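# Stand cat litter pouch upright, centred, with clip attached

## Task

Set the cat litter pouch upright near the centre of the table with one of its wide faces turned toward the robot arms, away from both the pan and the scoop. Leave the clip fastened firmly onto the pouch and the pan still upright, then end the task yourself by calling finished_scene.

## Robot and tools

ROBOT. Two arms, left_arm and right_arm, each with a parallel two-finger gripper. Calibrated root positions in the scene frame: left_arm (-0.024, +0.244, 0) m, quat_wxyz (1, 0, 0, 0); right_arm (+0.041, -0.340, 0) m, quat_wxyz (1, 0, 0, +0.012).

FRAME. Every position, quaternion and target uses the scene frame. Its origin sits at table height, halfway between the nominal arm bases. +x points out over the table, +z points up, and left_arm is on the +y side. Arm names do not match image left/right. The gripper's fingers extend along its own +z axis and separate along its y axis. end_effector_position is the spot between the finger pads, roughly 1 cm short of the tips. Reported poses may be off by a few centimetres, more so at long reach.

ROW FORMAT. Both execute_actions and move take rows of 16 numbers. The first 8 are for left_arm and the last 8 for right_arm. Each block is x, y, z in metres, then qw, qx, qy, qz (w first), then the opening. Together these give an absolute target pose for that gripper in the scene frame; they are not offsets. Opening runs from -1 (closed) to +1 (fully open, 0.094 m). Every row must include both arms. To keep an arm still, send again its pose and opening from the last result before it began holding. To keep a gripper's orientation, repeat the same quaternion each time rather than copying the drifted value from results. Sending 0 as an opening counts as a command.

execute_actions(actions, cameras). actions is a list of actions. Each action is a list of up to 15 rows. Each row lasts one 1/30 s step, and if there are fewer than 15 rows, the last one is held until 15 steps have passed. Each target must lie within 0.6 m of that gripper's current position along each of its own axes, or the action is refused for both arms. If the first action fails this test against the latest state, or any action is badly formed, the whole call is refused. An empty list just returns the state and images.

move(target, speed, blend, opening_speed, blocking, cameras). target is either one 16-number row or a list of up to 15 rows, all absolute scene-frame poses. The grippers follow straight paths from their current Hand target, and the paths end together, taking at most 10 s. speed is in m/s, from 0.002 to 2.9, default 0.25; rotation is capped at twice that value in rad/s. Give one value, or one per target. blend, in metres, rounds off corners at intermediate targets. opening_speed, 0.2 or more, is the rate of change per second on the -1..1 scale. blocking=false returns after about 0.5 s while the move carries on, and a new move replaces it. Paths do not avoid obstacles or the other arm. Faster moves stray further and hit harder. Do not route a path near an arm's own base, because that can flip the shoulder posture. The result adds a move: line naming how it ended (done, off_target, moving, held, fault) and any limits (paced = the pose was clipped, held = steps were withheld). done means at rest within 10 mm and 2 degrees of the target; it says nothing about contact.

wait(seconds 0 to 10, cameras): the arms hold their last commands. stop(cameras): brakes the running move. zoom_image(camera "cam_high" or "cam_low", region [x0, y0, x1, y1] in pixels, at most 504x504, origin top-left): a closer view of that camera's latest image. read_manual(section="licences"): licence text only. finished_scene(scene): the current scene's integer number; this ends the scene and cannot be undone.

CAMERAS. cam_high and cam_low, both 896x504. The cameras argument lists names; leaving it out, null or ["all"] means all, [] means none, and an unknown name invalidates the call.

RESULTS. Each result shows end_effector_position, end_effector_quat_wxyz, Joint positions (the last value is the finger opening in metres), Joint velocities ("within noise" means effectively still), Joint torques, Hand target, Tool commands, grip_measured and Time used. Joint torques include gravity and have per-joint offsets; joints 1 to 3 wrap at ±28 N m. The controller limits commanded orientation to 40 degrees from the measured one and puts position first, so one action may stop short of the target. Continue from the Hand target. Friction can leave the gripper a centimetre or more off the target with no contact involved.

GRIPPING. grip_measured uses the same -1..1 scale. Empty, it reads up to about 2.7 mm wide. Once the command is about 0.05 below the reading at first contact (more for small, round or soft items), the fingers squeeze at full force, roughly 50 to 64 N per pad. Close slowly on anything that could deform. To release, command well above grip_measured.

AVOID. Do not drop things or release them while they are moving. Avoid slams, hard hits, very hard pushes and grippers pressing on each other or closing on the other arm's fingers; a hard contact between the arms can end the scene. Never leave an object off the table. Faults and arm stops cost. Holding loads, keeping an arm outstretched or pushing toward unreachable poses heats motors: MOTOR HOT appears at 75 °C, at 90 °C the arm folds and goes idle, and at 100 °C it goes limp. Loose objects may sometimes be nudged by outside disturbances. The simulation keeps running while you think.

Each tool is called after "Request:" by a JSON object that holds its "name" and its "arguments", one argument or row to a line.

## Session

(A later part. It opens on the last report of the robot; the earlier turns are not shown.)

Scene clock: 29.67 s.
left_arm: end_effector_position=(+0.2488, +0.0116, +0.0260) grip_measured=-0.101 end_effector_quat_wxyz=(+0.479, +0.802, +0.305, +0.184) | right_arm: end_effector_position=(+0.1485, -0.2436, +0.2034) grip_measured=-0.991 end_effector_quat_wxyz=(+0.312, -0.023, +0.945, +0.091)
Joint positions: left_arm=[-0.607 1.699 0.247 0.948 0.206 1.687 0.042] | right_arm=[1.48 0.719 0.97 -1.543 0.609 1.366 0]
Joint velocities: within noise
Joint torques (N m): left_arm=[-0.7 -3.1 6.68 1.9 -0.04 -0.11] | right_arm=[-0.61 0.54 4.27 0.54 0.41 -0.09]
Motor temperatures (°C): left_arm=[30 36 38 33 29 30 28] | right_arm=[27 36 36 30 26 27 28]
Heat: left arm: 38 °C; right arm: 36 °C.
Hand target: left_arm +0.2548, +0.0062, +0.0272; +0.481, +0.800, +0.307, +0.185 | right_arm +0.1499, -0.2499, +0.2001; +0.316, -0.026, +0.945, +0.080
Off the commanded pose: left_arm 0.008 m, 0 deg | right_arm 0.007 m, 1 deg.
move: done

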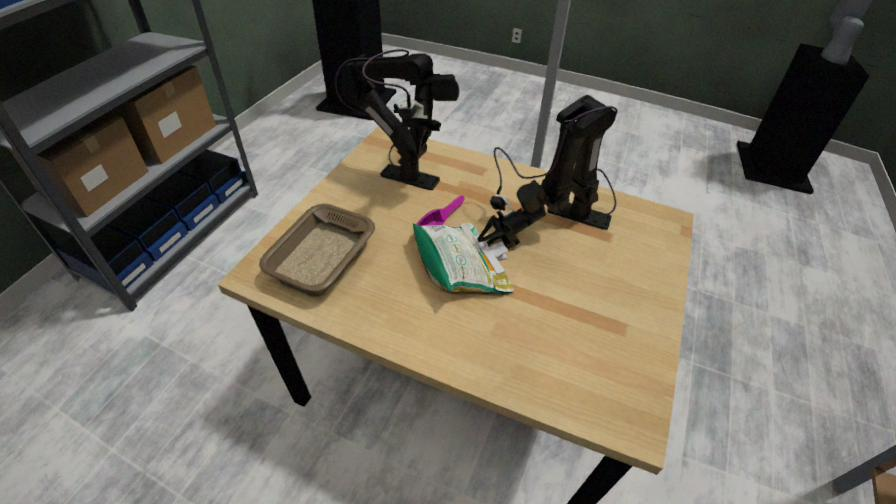

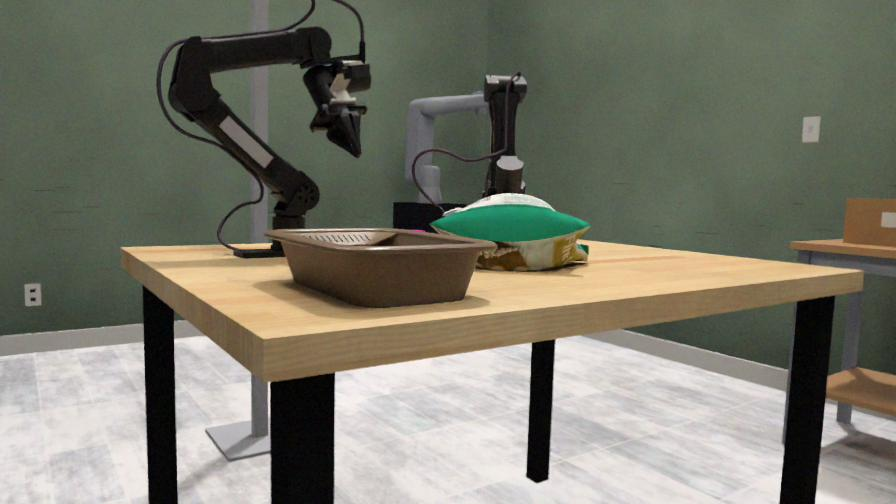

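Request:
{"name": "move", "arguments": {
  "target": [0.255,0.006,0.027,0.4809,0.8002,0.3072,0.1846,-1, 0.15,-0.25,0.20,0.316,-0.026,0.945,0.080,-1],
  "speed": 0.08,
  "opening_speed": 0.5
}}

Request:
{"name": "zoom_image", "arguments": {
  "camera": "cam_high",
  "region": [420, 180, 560, 300]
}}

Scene clock: 31.80 s.
left_arm: end_effector_position=(+0.2461, +0.0152, +0.0169) grip_measured=-0.662 end_effector_quat_wxyz=(+0.464, +0.809, +0.313, +0.178) | right_arm: end_effector_position=(+0.1485, -0.2436, +0.2034) grip_measured=-0.991 end_effector_quat_wxyz=(+0.312, -0.023, +0.945, +0.091)
Joint positions: left_arm=[-0.607 1.707 0.247 0.917 0.198 1.686 0.016] | right_arm=[1.48 0.719 0.97 -1.543 0.609 1.366 0]
Joint velocities: within noise
Joint torques (N m): left_arm=[-0.44 -3.9 6.57 2.18 0.1 -0.12] | right_arm=[-0.5 0.76 4.29 0.53 0.4 -0.11]
Motor temperatures (°C): left_arm=[30 35 38 34 29 30 28] | right_arm=[27 36 35 30 26 27 28]
Heat: left arm: 38 °C; right arm: 36 °C.
Hand target: left_arm +0.2546, +0.0064, +0.0273; +0.481, +0.800, +0.307, +0.184 | right_arm +0.1499, -0.2499, +0.2001; +0.316, -0.026, +0.945, +0.080
Off the commanded pose: left_arm 0.016 m, 2 deg | right_arm 0.007 m, 1 deg.
move: off_target (left_arm)

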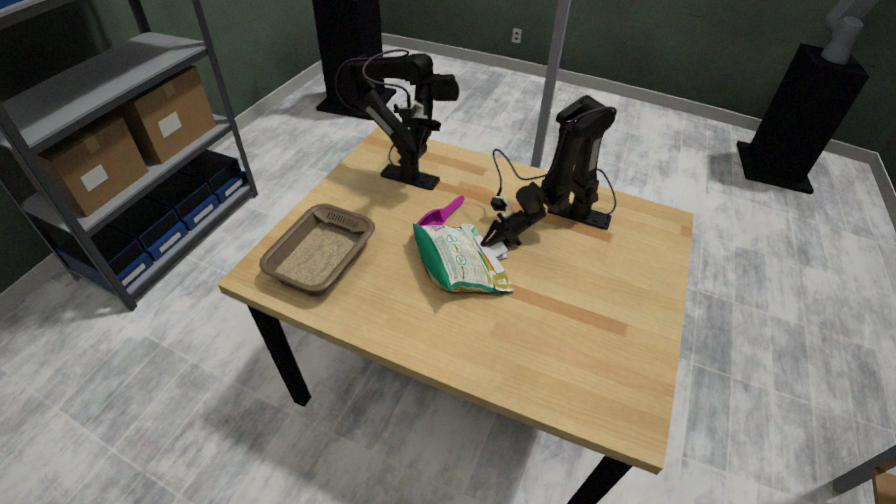

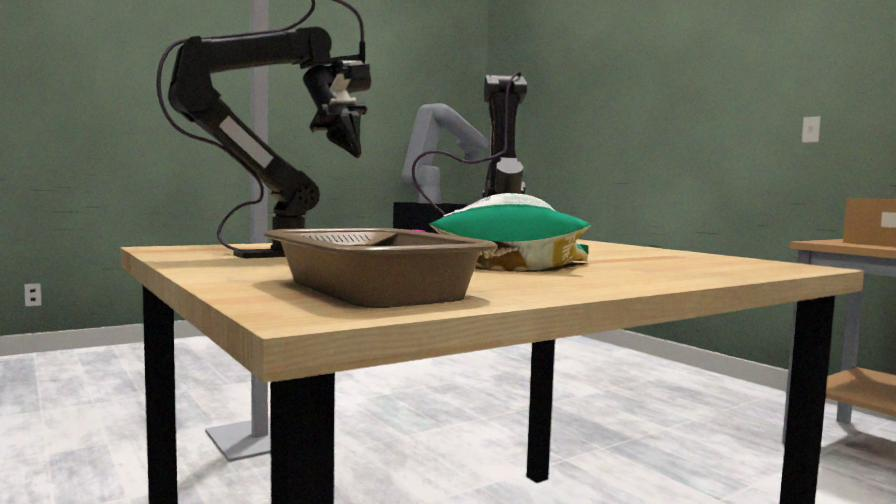

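Scaled by 3.600.

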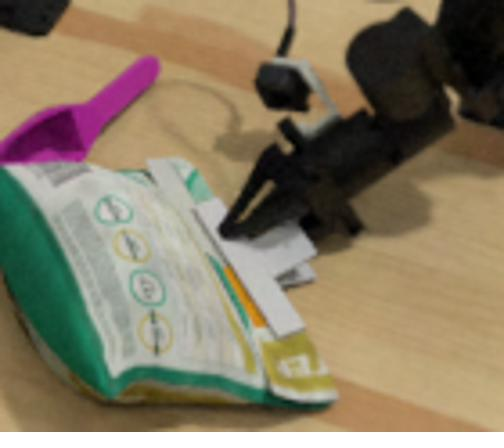

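Request:
{"name": "move", "arguments": {
  "target": [
    [0.246,0.015,0.018,0.4809,0.8002,0.3072,0.1846,-0.4, 0.15,-0.25,0.20,0.316,-0.026,0.945,0.080,-1],
    [0.264,-0.005,0.016,0.4809,0.8002,0.3072,0.1846,-0.4, 0.15,-0.25,0.20,0.316,-0.026,0.945,0.080,-1]
  ],
  "speed": 0.08,
  "opening_speed": 1
}}

Request:
{"name": "zoom_image", "arguments": {
  "camera": "cam_high",
  "region": [420, 180, 560, 300]
}}

Scene clock: 33.73 s.
left_arm: end_effector_position=(+0.2597, -0.0009, +0.0199) grip_measured=-0.401 end_effector_quat_wxyz=(+0.486, +0.798, +0.302, +0.188) | right_arm: end_effector_position=(+0.1485, -0.2436, +0.2034) grip_measured=-0.991 end_effector_quat_wxyz=(+0.312, -0.023, +0.945, +0.091)
Joint positions: left_arm=[-0.624 1.809 0.295 1.03 0.191 1.679 0.028] | right_arm=[1.48 0.719 0.97 -1.543 0.609 1.366 0]
Joint velocities: within noise
Joint torques (N m): left_arm=[-0.38 -3.82 6.19 1.72 -0.03 -0.09] | right_arm=[-0.77 0.61 4.33 0.55 0.42 -0.13]
Motor temperatures (°C): left_arm=[30 35 38 34 29 30 28] | right_arm=[27 36 35 30 26 27 28]
Heat: left arm: 38 °C; right arm: 36 °C.
Hand target: left_arm +0.2638, -0.0048, +0.0162; +0.481, +0.800, +0.307, +0.185 | right_arm +0.1499, -0.2499, +0.2001; +0.316, -0.026, +0.945, +0.080
Off the commanded pose: left_arm 0.007 m, 1 deg | right_arm 0.007 m, 1 deg.
move: done

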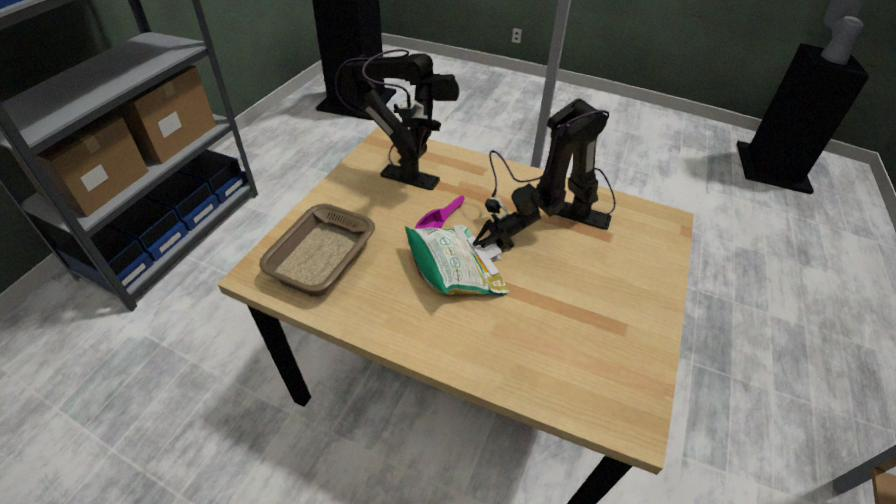

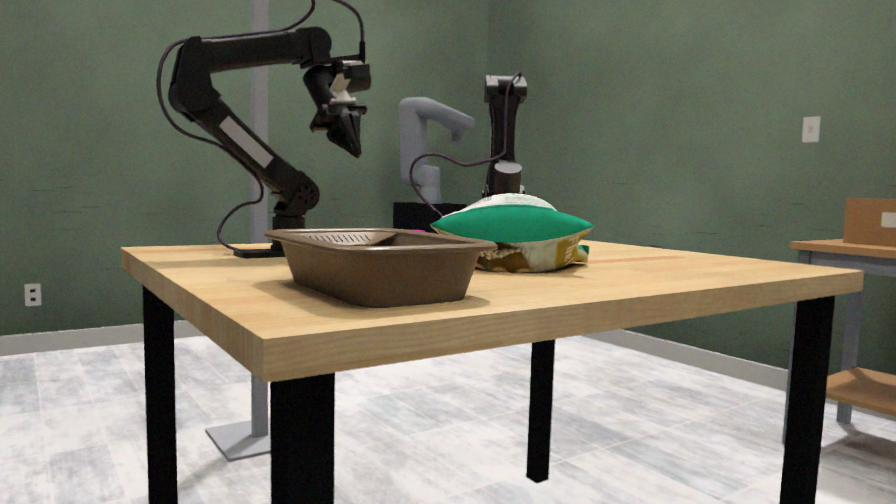

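Scaled by 3.600.

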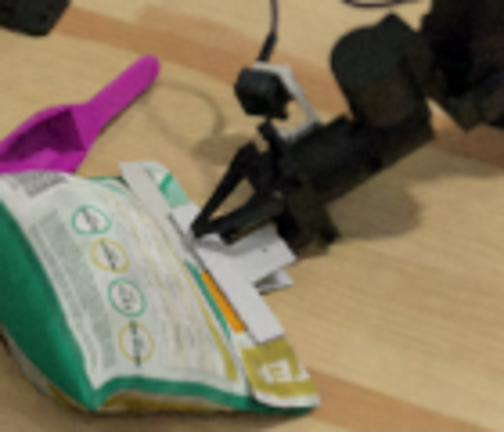

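Request:
{"name": "move", "arguments": {
  "target": [0.264,-0.005,0.016,0.4809,0.8002,0.3072,0.1846,-1, 0.15,-0.25,0.20,0.316,-0.026,0.945,0.080,-1],
  "opening_speed": 0.5
}}

Request:
{"name": "zoom_image", "arguments": {
  "camera": "cam_high",
  "region": [400, 180, 540, 300]
}}

Scene clock: 35.23 s.
left_arm: end_effector_position=(+0.2585, +0.0009, +0.0151) grip_measured=-0.675 end_effector_quat_wxyz=(+0.479, +0.802, +0.306, +0.185) | right_arm: end_effector_position=(+0.1485, -0.2436, +0.2034) grip_measured=-0.991 end_effector_quat_wxyz=(+0.312, -0.023, +0.945, +0.091)
Joint positions: left_arm=[-0.624 1.813 0.295 1.016 0.187 1.678 0.015] | right_arm=[1.48 0.719 0.97 -1.543 0.609 1.366 0]
Joint velocities: within noise
Joint torques (N m): left_arm=[-0.44 -4.08 6.2 1.84 0.03 -0.05] | right_arm=[-0.51 0.54 4.45 0.48 0.39 -0.1]
Motor temperatures (°C): left_arm=[30 35 38 34 29 30 28] | right_arm=[27 36 35 30 26 27 28]
Heat: left arm: 38 °C; right arm: 36 °C.
Hand target: left_arm +0.2638, -0.0048, +0.0162; +0.481, +0.800, +0.307, +0.185 | right_arm +0.1499, -0.2499, +0.2001; +0.316, -0.026, +0.945, +0.080
Off the commanded pose: left_arm 0.008 m, 0 deg | right_arm 0.007 m, 1 deg.
move: done

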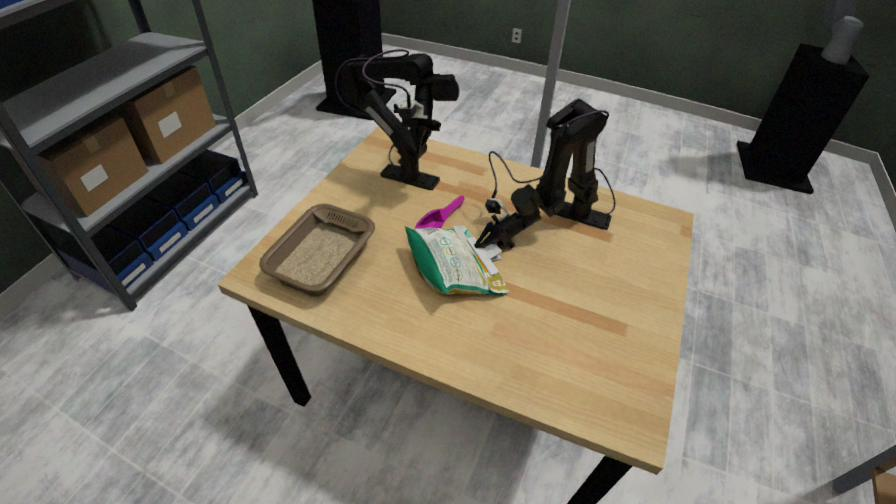

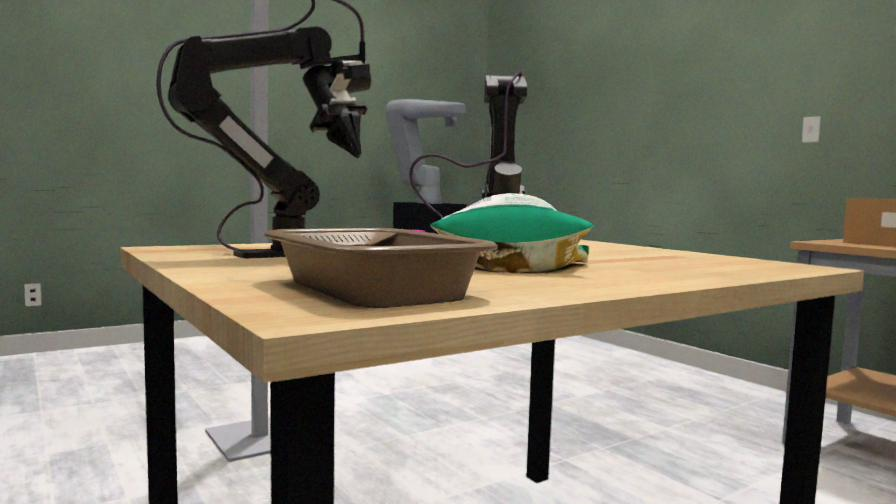

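Scaled by 3.600.

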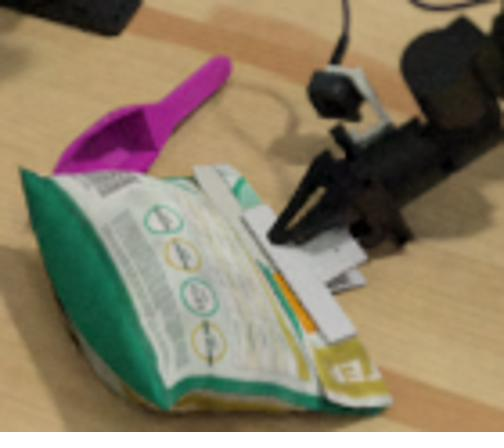

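Request:
{"name": "move", "arguments": {
  "target": [
    [0.2605,-0.001,0.035,0.42,0.835,0.32,0.16,-1, 0.15,-0.25,0.20,0.316,-0.026,0.945,0.080,-1],
    [0.2665,-0.004,0.07,0.3573,0.8626,0.3311,0.1371,-1, 0.15,-0.25,0.20,0.316,-0.026,0.945,0.080,-1]
  ],
  "speed": 0.08
}}

Request:
{"name": "zoom_image", "arguments": {
  "camera": "cam_high",
  "region": [380, 160, 580, 310]
}}

Request:
{"name": "zoom_image", "arguments": {
  "camera": "cam_low",
  "region": [400, 130, 640, 290]
}}

Scene clock: 38.57 s.
left_arm: end_effector_position=(+0.2633, +0.0034, +0.0489) grip_measured=-0.696 end_effector_quat_wxyz=(+0.339, +0.867, +0.341, +0.130) | right_arm: end_effector_position=(+0.1485, -0.2436, +0.2034) grip_measured=-0.991 end_effector_quat_wxyz=(+0.312, -0.023, +0.945, +0.091)
Joint positions: left_arm=[-0.639 1.517 0.641 0.039 0.129 1.705 0.014] | right_arm=[1.48 0.719 0.97 -1.543 0.609 1.366 0]
Joint velocities: within noise
Joint torques (N m): left_arm=[-0.49 -8.28 8.7 1.39 0.06 -0.02] | right_arm=[-0.5 0.62 4.21 0.56 0.42 -0.07]
Motor temperatures (°C): left_arm=[30 35 38 34 29 30 28] | right_arm=[27 36 35 30 26 27 28]
Heat: left arm: 38 °C; right arm: 36 °C.
Hand target: left_arm +0.2664, -0.0040, +0.0696; +0.358, +0.862, +0.331, +0.137 | right_arm +0.1499, -0.2499, +0.2001; +0.316, -0.026, +0.945, +0.080
Off the commanded pose: left_arm 0.023 m, 3 deg | right_arm 0.007 m, 1 deg.
move: off_target (left_arm)

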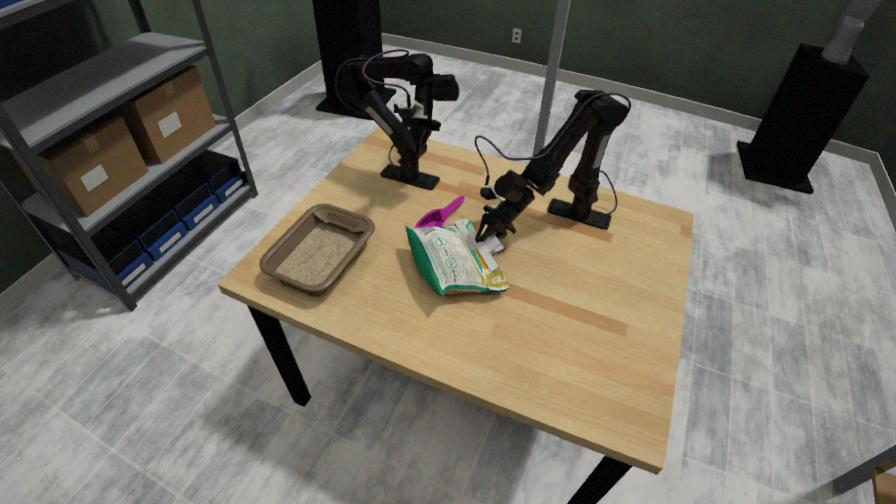

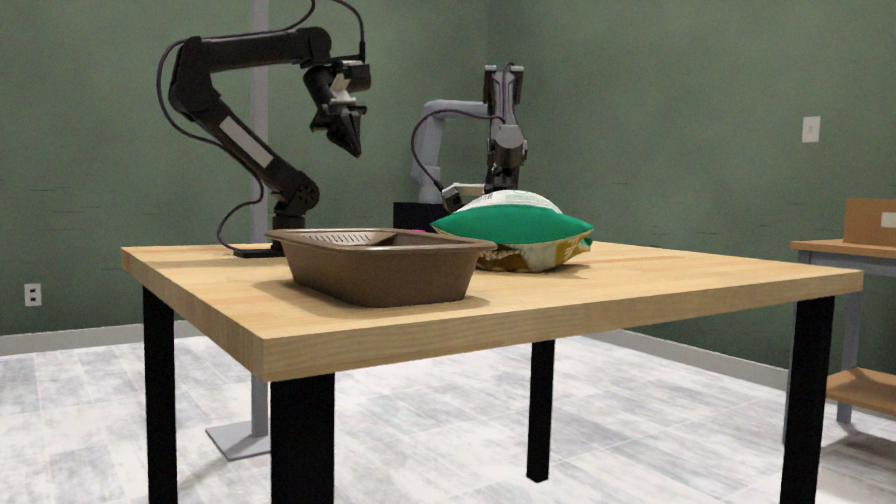

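Scaled by 2.520.

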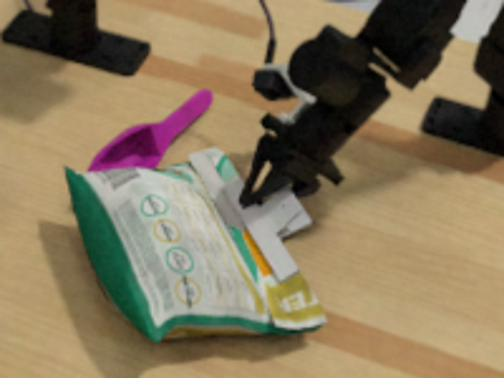

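Scaled by 2.100.

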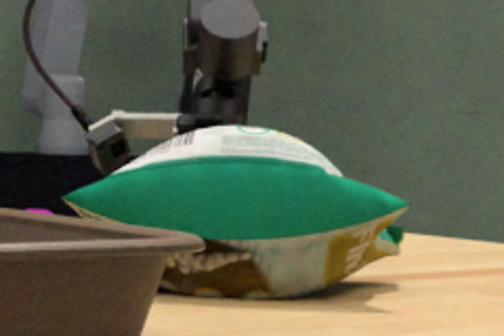

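Request:
{"name": "move", "arguments": {
  "target": [
    [0.28,-0.015,0.115,0.29,0.888,0.34,0.11,-1, 0.15,-0.25,0.20,0.316,-0.026,0.945,0.080,-1],
    [0.30,-0.033,0.155,0.2021,0.9115,0.3499,0.0776,-1, 0.15,-0.25,0.20,0.316,-0.026,0.945,0.080,-1]
  ],
  "speed": 0.08
}}

Request:
{"name": "zoom_image", "arguments": {
  "camera": "cam_high",
  "region": [380, 160, 580, 310]
}}

Request:
{"name": "zoom_image", "arguments": {
  "camera": "cam_low",
  "region": [400, 130, 640, 290]
}}

Scene clock: 41.53 s.
left_arm: end_effector_position=(+0.3002, -0.0291, +0.1403) grip_measured=-0.706 end_effector_quat_wxyz=(+0.196, +0.911, +0.355, +0.074) | right_arm: end_effector_position=(+0.1485, -0.2436, +0.2034) grip_measured=-0.991 end_effector_quat_wxyz=(+0.312, -0.023, +0.945, +0.091)
Joint positions: left_arm=[-0.675 1.767 1.486 -0.873 0.066 1.71 0.014] | right_arm=[1.48 0.719 0.97 -1.543 0.609 1.366 0]
Joint velocities: within noise
Joint torques (N m): left_arm=[-0.58 -8.34 10.65 0.78 0.03 0.06] | right_arm=[-0.31 0.68 4.44 0.49 0.36 -0.12]
Motor temperatures (°C): left_arm=[30 36 39 34 29 30 29] | right_arm=[27 36 35 30 26 27 28]
Heat: left arm: 39 °C; right arm: 36 °C.
Hand target: left_arm +0.2998, -0.0328, +0.1548; +0.203, +0.911, +0.350, +0.078 | right_arm +0.1499, -0.2499, +0.2001; +0.316, -0.026, +0.945, +0.080
Off the commanded pose: left_arm 0.015 m, 1 deg | right_arm 0.007 m, 1 deg.
move: off_target (left_arm)

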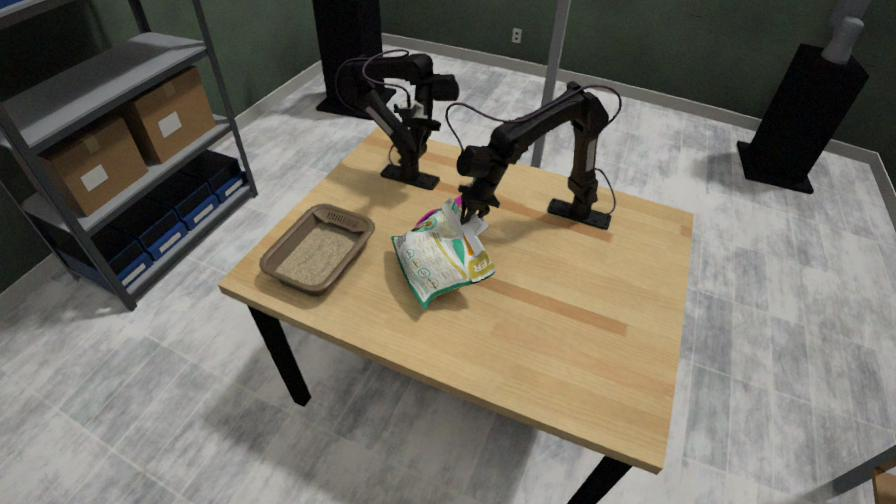

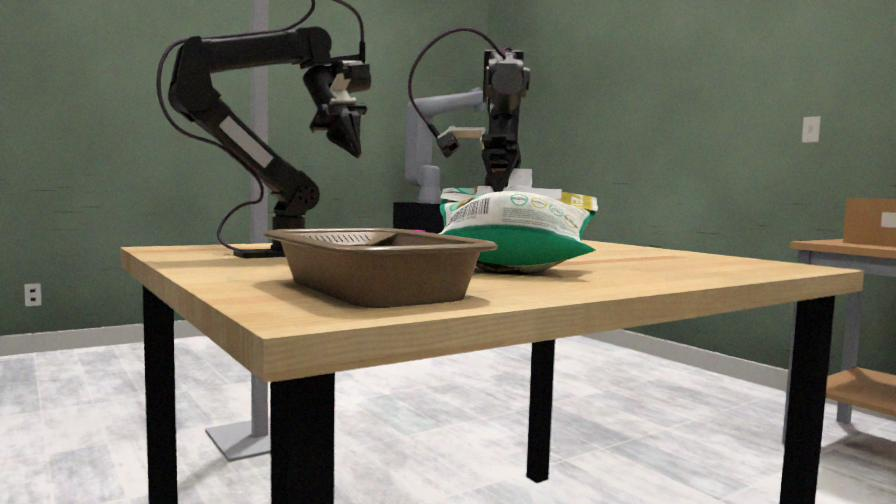

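Scaled by 2.520.

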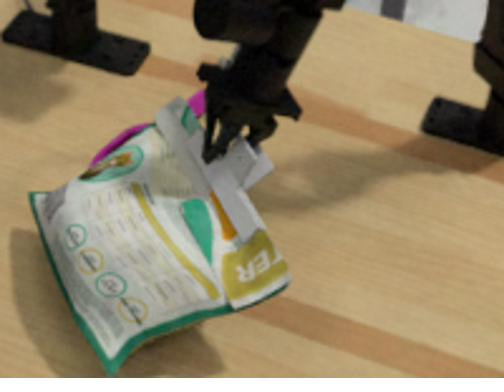

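Scaled by 2.100.

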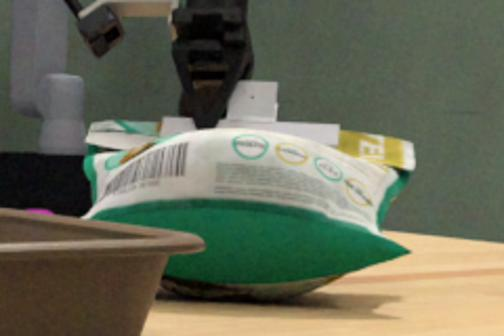

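Request:
{"name": "move", "arguments": {
  "target": [
    [0.325,-0.052,0.178,0.08,0.93,0.357,0.03,-1, 0.15,-0.25,0.20,0.316,-0.026,0.945,0.080,-1],
    [0.345,-0.07,0.195,-0.03,0.93,0.36,-0.012,-1, 0.15,-0.25,0.20,0.316,-0.026,0.945,0.080,-1]
  ],
  "speed": 0.08
}}

Request:
{"name": "zoom_image", "arguments": {
  "camera": "cam_high",
  "region": [380, 160, 580, 310]
}}

Request:
{"name": "zoom_image", "arguments": {
  "camera": "cam_low",
  "region": [400, 130, 640, 290]
}}

Scene clock: 45.23 s.
left_arm: end_effector_position=(+0.3471, -0.0715, +0.1829) grip_measured=-0.707 end_effector_quat_wxyz=(+0.110, +0.926, +0.357, +0.055) | right_arm: end_effector_position=(+0.1485, -0.2436, +0.2034) grip_measured=-0.991 end_effector_quat_wxyz=(+0.312, -0.023, +0.945, +0.091)
Joint positions: left_arm=[-0.704 2.329 2.556 -1.552 0.008 1.7 0.014] | right_arm=[1.48 0.719 0.97 -1.543 0.609 1.366 0]
Joint velocities: within noise
Joint torques (N m): left_arm=[-0.51 -11.7 9.63 0.49 -0.19 -0.05] | right_arm=[-0.73 0.81 4.37 0.53 0.38 -0.12]
Motor temperatures (°C): left_arm=[30 37 40 34 29 30 29] | right_arm=[27 36 35 30 27 27 28]
Heat: left arm: 40 °C; right arm: 36 °C.
Hand target: left_arm +0.3446, -0.0697, +0.1944; +0.112, +0.925, +0.358, +0.064 | right_arm +0.1499, -0.2499, +0.2001; +0.316, -0.026, +0.945, +0.080
Off the commanded pose: left_arm 0.012 m, 18 deg | right_arm 0.007 m, 1 deg.
joint sent to its limit (left arm) — joint 4 (wrist pitch), lower limit. The joint targets are off in orientation, not in position.
move: off_target (left_arm)

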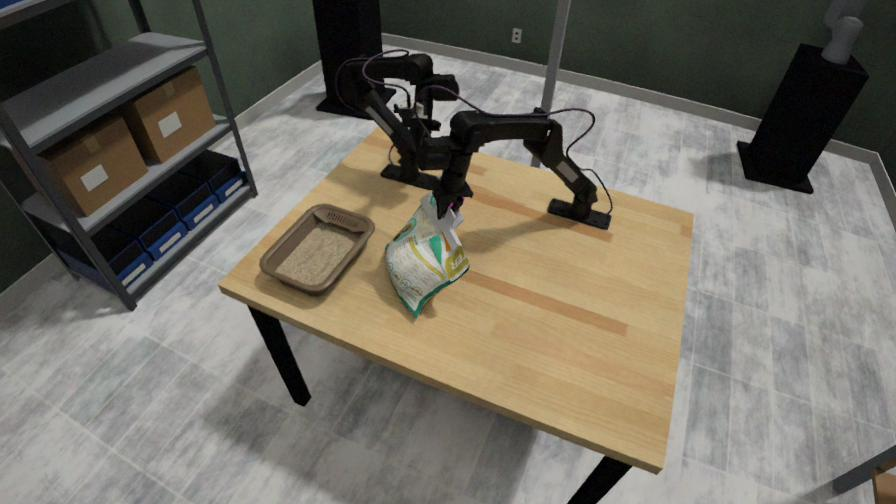

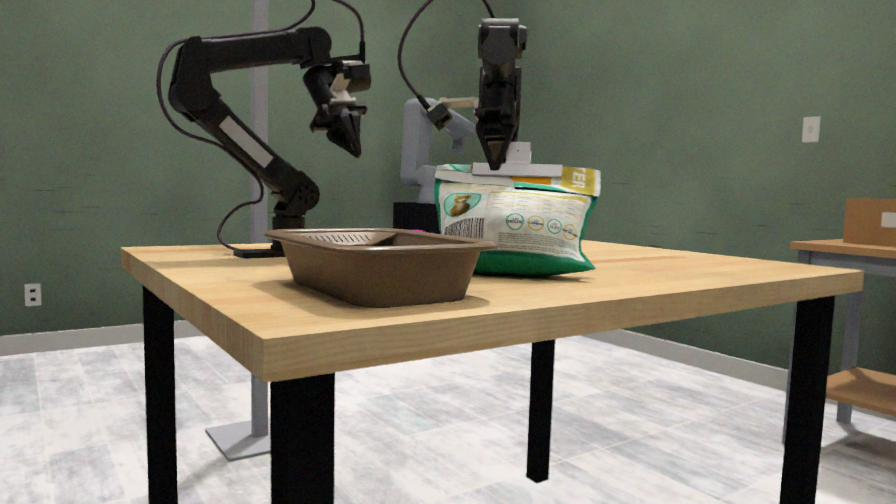

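Scaled by 2.520.

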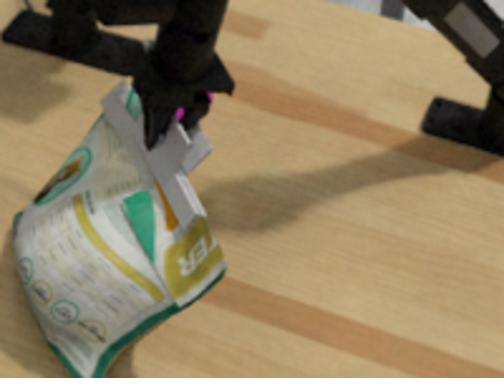

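Scaled by 2.100.

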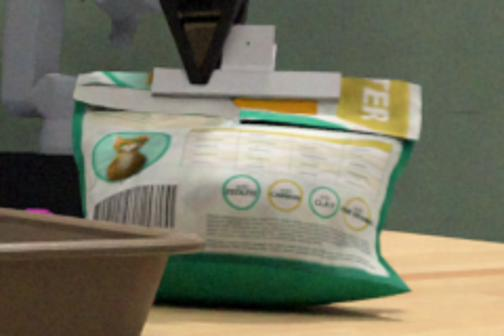

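Request:
{"name": "move", "arguments": {
  "target": [
    [0.355,-0.078,0.22,0.110,0.926,0.357,0.055,-1, 0.15,-0.25,0.20,0.316,-0.026,0.945,0.080,-1]
  ],
  "speed": 0.06
}}

Request:
{"name": "zoom_image", "arguments": {
  "camera": "cam_high",
  "region": [380, 160, 580, 310]
}}

Request:
{"name": "zoom_image", "arguments": {
  "camera": "cam_low",
  "region": [400, 130, 640, 290]
}}

Scene clock: 46.50 s.
left_arm: end_effector_position=(+0.3519, -0.0761, +0.1993) grip_measured=-0.715 end_effector_quat_wxyz=(+0.132, +0.923, +0.356, +0.066) | right_arm: end_effector_position=(+0.1485, -0.2436, +0.2034) grip_measured=-0.991 end_effector_quat_wxyz=(+0.312, -0.023, +0.945, +0.091)
Joint positions: left_arm=[-0.704 2.352 2.657 -1.58 0.011 1.7 0.013] | right_arm=[1.48 0.719 0.97 -1.543 0.609 1.366 0]
Joint velocities: within noise
Joint torques (N m): left_arm=[0.1 -12.83 10.3 0.89 -0.04 -0.02] | right_arm=[-0.64 0.64 4.33 0.49 0.41 -0.09]
Motor temperatures (°C): left_arm=[30 38 40 34 29 30 29] | right_arm=[27 35 35 30 27 27 28]
Heat: left arm: 40 °C; right arm: 35 °C.
Hand target: left_arm +0.3541, -0.0773, +0.2195; +0.156, +0.918, +0.354, +0.080 | right_arm +0.1499, -0.2499, +0.2001; +0.316, -0.026, +0.945, +0.080
Off the commanded pose: left_arm 0.021 m, 3 deg | right_arm 0.007 m, 1 deg.
joint sent to its limit (left arm) — joint 4 (wrist pitch), lower limit. The joint targets are off in orientation, not in position.
move: off_target (left_arm)

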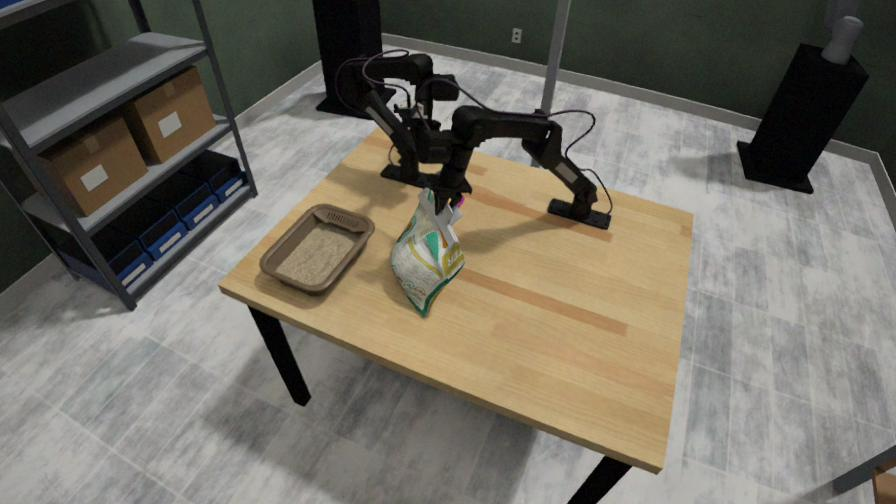

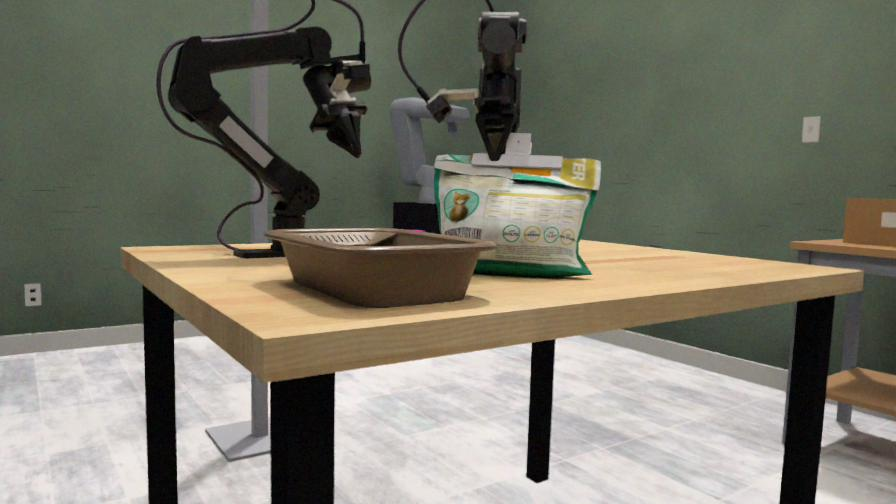

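Scaled by 2.520.

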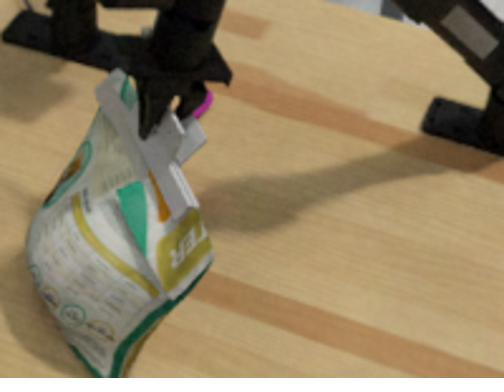

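Scaled by 2.100.

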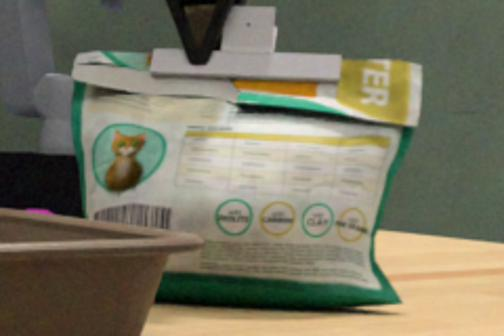

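Request:
{"name": "move", "arguments": {
  "target": [
    [0.34,-0.06,0.245,0.05,0.912,0.40,0.02,-1, 0.15,-0.25,0.20,0.316,-0.026,0.945,0.080,-1],
    [0.31,-0.035,0.25,0,0.8192,0.5736,0,-1, 0.15,-0.25,0.20,0.316,-0.026,0.945,0.080,-1],
    [0.285,-0.015,0.25,0,0.7254,0.6884,0,-1, 0.15,-0.25,0.20,0.316,-0.026,0.945,0.080,-1]
  ],
  "speed": 0.1
}}

Request:
{"name": "zoom_image", "arguments": {
  "camera": "cam_high",
  "region": [380, 160, 580, 310]
}}

Request:
{"name": "zoom_image", "arguments": {
  "camera": "cam_low",
  "region": [400, 130, 640, 290]
}}

Scene clock: 52.37 s.
left_arm: end_effector_position=(+0.2906, -0.0231, +0.2129) grip_measured=-0.716 end_effector_quat_wxyz=(+0.087, +0.732, +0.676, +0.007) | right_arm: end_effector_position=(+0.1485, -0.2436, +0.2034) grip_measured=-0.991 end_effector_quat_wxyz=(+0.312, -0.023, +0.945, +0.091)
Joint positions: left_arm=[-0.704 2.042 2.226 -1.58 0.007 0.946 0.013] | right_arm=[1.48 0.719 0.97 -1.543 0.609 1.366 0]
Joint velocities: within noise
Joint torques (N m): left_arm=[0.17 -16.44 6.76 0.67 -0.11 -0.32] | right_arm=[-0.57 0.73 4.31 0.5 0.39 -0.09]
Motor temperatures (°C): left_arm=[30 44 39 33 29 30 29] | right_arm=[27 35 35 30 27 27 28]
Heat: left arm: 44 °C; right arm: 35 °C.
Hand target: left_arm +0.2849, -0.0151, +0.2478; +0.130, +0.720, +0.682, +0.015 | right_arm +0.1499, -0.2499, +0.2001; +0.316, -0.026, +0.945, +0.080
Off the commanded pose: left_arm 0.038 m, 10 deg | right_arm 0.007 m, 1 deg.
joint sent to its limit (left arm) — joint 4 (wrist pitch), lower limit. The joint targets are off in orientation, not in position.
move: off_target (left_arm)

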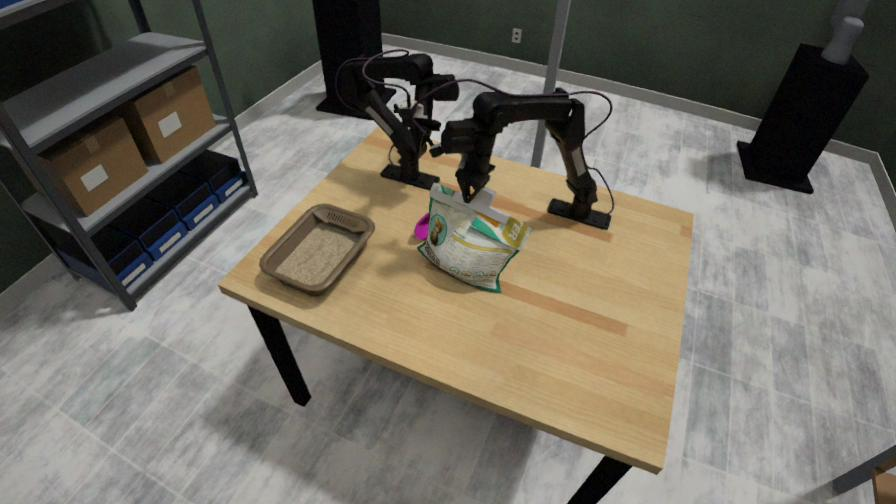

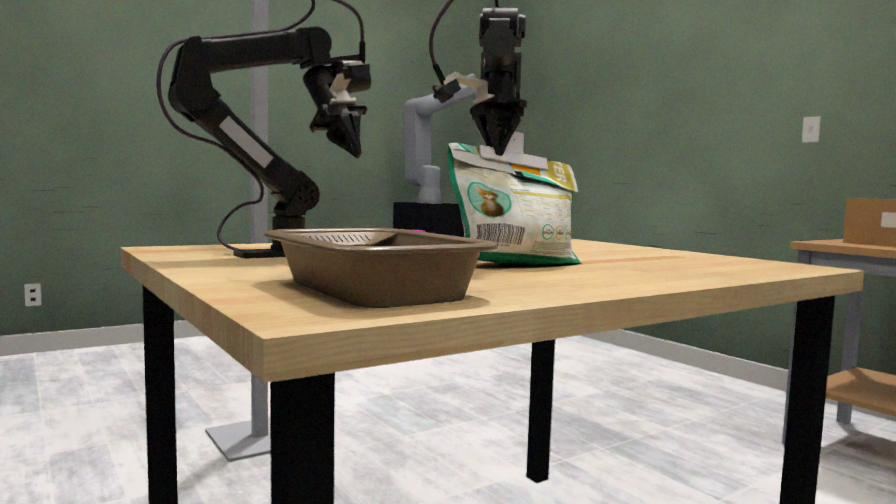

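Scaled by 2.520.

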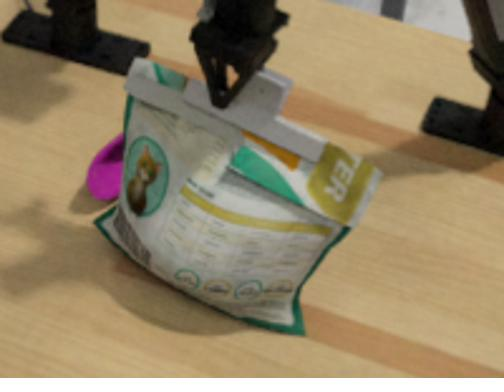

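Scaled by 2.100.

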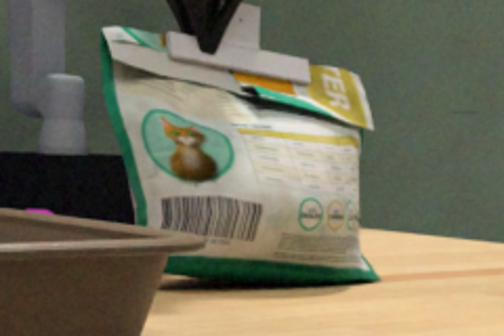

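Request:
{"name": "move", "arguments": {
  "target": [
    [0.245,0.035,0.25,0.06,0.68,0.73,0,-1, 0.15,-0.25,0.20,0.316,-0.026,0.945,0.080,-1],
    [0.245,0.035,0.215,0,0.66,0.751,0,-1, 0.15,-0.25,0.20,0.316,-0.026,0.945,0.080,-1]
  ],
  "speed": 0.1
}}

Request:
{"name": "zoom_image", "arguments": {
  "camera": "cam_high",
  "region": [380, 160, 580, 310]
}}

Request:
{"name": "zoom_image", "arguments": {
  "camera": "cam_low",
  "region": [400, 130, 640, 290]
}}

Scene clock: 54.67 s.
left_arm: end_effector_position=(+0.2461, +0.0294, +0.2107) grip_measured=-0.716 end_effector_quat_wxyz=(+0.047, +0.669, +0.742, -0.005) | right_arm: end_effector_position=(+0.1485, -0.2436, +0.2034) grip_measured=-0.991 end_effector_quat_wxyz=(+0.312, -0.023, +0.945, +0.091)
Joint positions: left_arm=[-0.666 1.816 1.913 -1.575 0.016 0.801 0.013] | right_arm=[1.48 0.719 0.97 -1.543 0.609 1.366 0]
Joint velocities: within noise
Joint torques (N m): left_arm=[0.24 -8.59 6.01 0.46 -0.19 -0.18] | right_arm=[-0.57 0.5 4.59 0.52 0.42 -0.06]
Motor temperatures (°C): left_arm=[30 44 39 33 29 30 29] | right_arm=[27 35 35 30 27 27 28]
Heat: left arm: 44 °C; right arm: 35 °C.
Hand target: left_arm +0.2449, +0.0350, +0.2145; +0.047, +0.659, +0.750, +0.003 | right_arm +0.1499, -0.2499, +0.2001; +0.316, -0.026, +0.945, +0.080
Off the commanded pose: left_arm 0.007 m, 6 deg | right_arm 0.007 m, 1 deg.
joint sent to its limit (left arm) — joint 4 (wrist pitch), lower limit. The joint targets are off in orientation, not in position.
move: off_target (left_arm)

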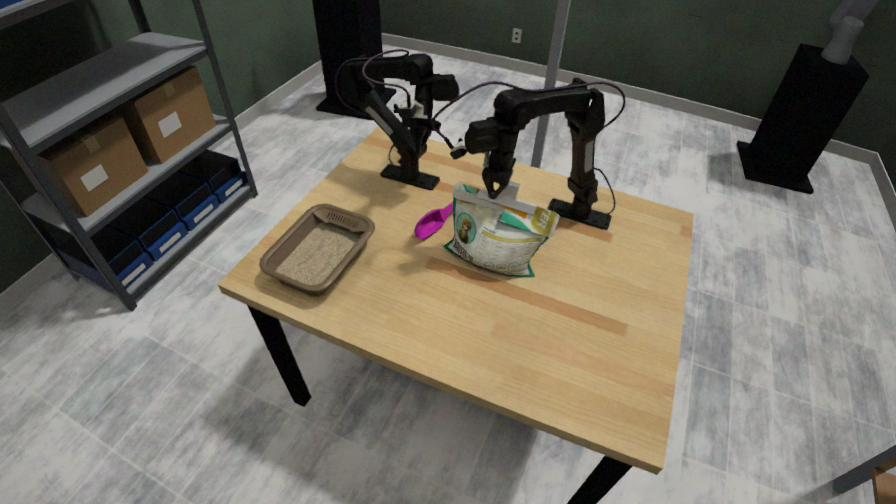

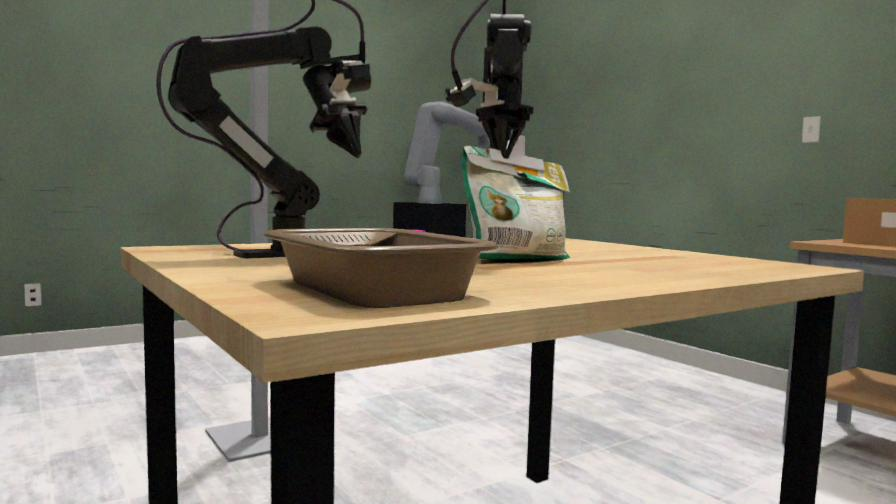

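Scaled by 2.520.

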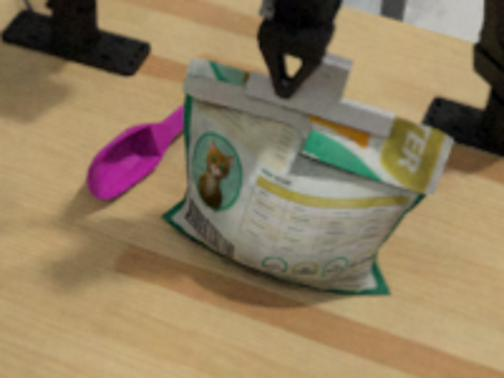

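Scaled by 2.100.

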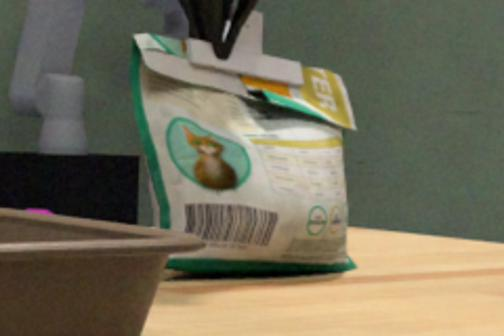

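Request:
{"name": "move", "arguments": {
  "target": [
    [0.245,0.030,0.175,0,0.66,0.751,0,-1, 0.15,-0.25,0.20,0.316,-0.026,0.945,0.080,-1]
  ],
  "speed": 0.06
}}

Request:
{"name": "zoom_image", "arguments": {
  "camera": "cam_high",
  "region": [380, 160, 580, 310]
}}

Request:
{"name": "zoom_image", "arguments": {
  "camera": "cam_low",
  "region": [400, 130, 640, 290]
}}

Scene clock: 56.10 s.
left_arm: end_effector_position=(+0.2457, +0.0267, +0.1862) grip_measured=-0.716 end_effector_quat_wxyz=(+0.020, +0.659, +0.752, -0.007) | right_arm: end_effector_position=(+0.1485, -0.2436, +0.2034) grip_measured=-0.991 end_effector_quat_wxyz=(+0.312, -0.023, +0.945, +0.091)
Joint positions: left_arm=[-0.673 1.847 1.855 -1.538 0.016 0.767 0.013] | right_arm=[1.48 0.719 0.97 -1.543 0.609 1.366 0]
Joint velocities: within noise
Joint torques (N m): left_arm=[-0.2 -6.23 4.93 0.49 -0.21 -0.02] | right_arm=[-0.72 0.75 4.22 0.53 0.4 -0.11]
Motor temperatures (°C): left_arm=[30 43 39 33 29 30 29] | right_arm=[27 35 35 30 27 27 28]
Heat: left arm: 43 °C; right arm: 35 °C.
Hand target: left_arm +0.2449, +0.0301, +0.1752; +0.000, +0.660, +0.751, +0.000 | right_arm +0.1499, -0.2499, +0.2001; +0.316, -0.026, +0.945, +0.080
Off the commanded pose: left_arm 0.012 m, 2 deg | right_arm 0.007 m, 1 deg.
move: off_target (left_arm)

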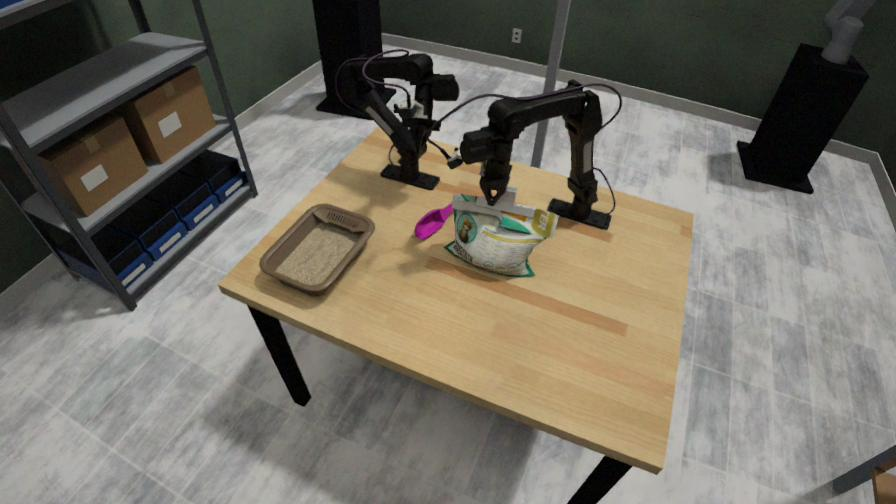

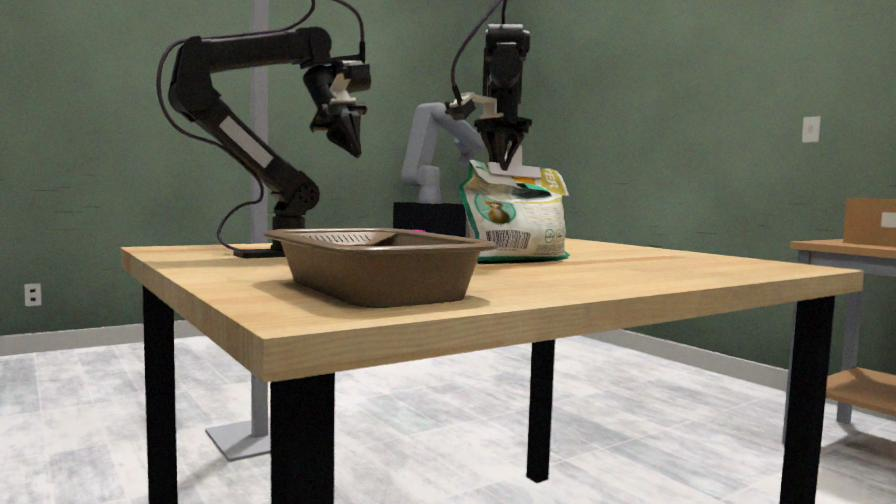

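Scaled by 2.520.

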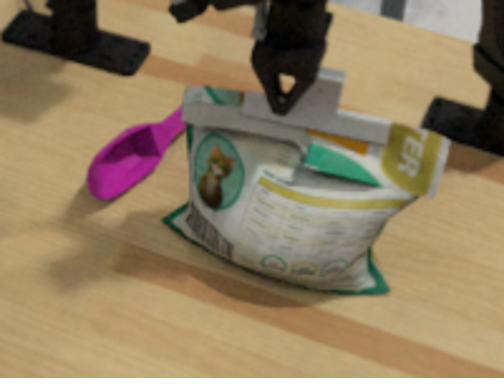

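Scaled by 2.100.

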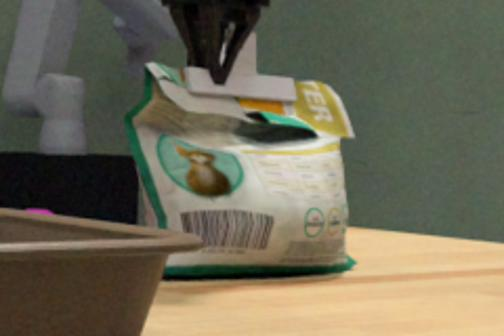

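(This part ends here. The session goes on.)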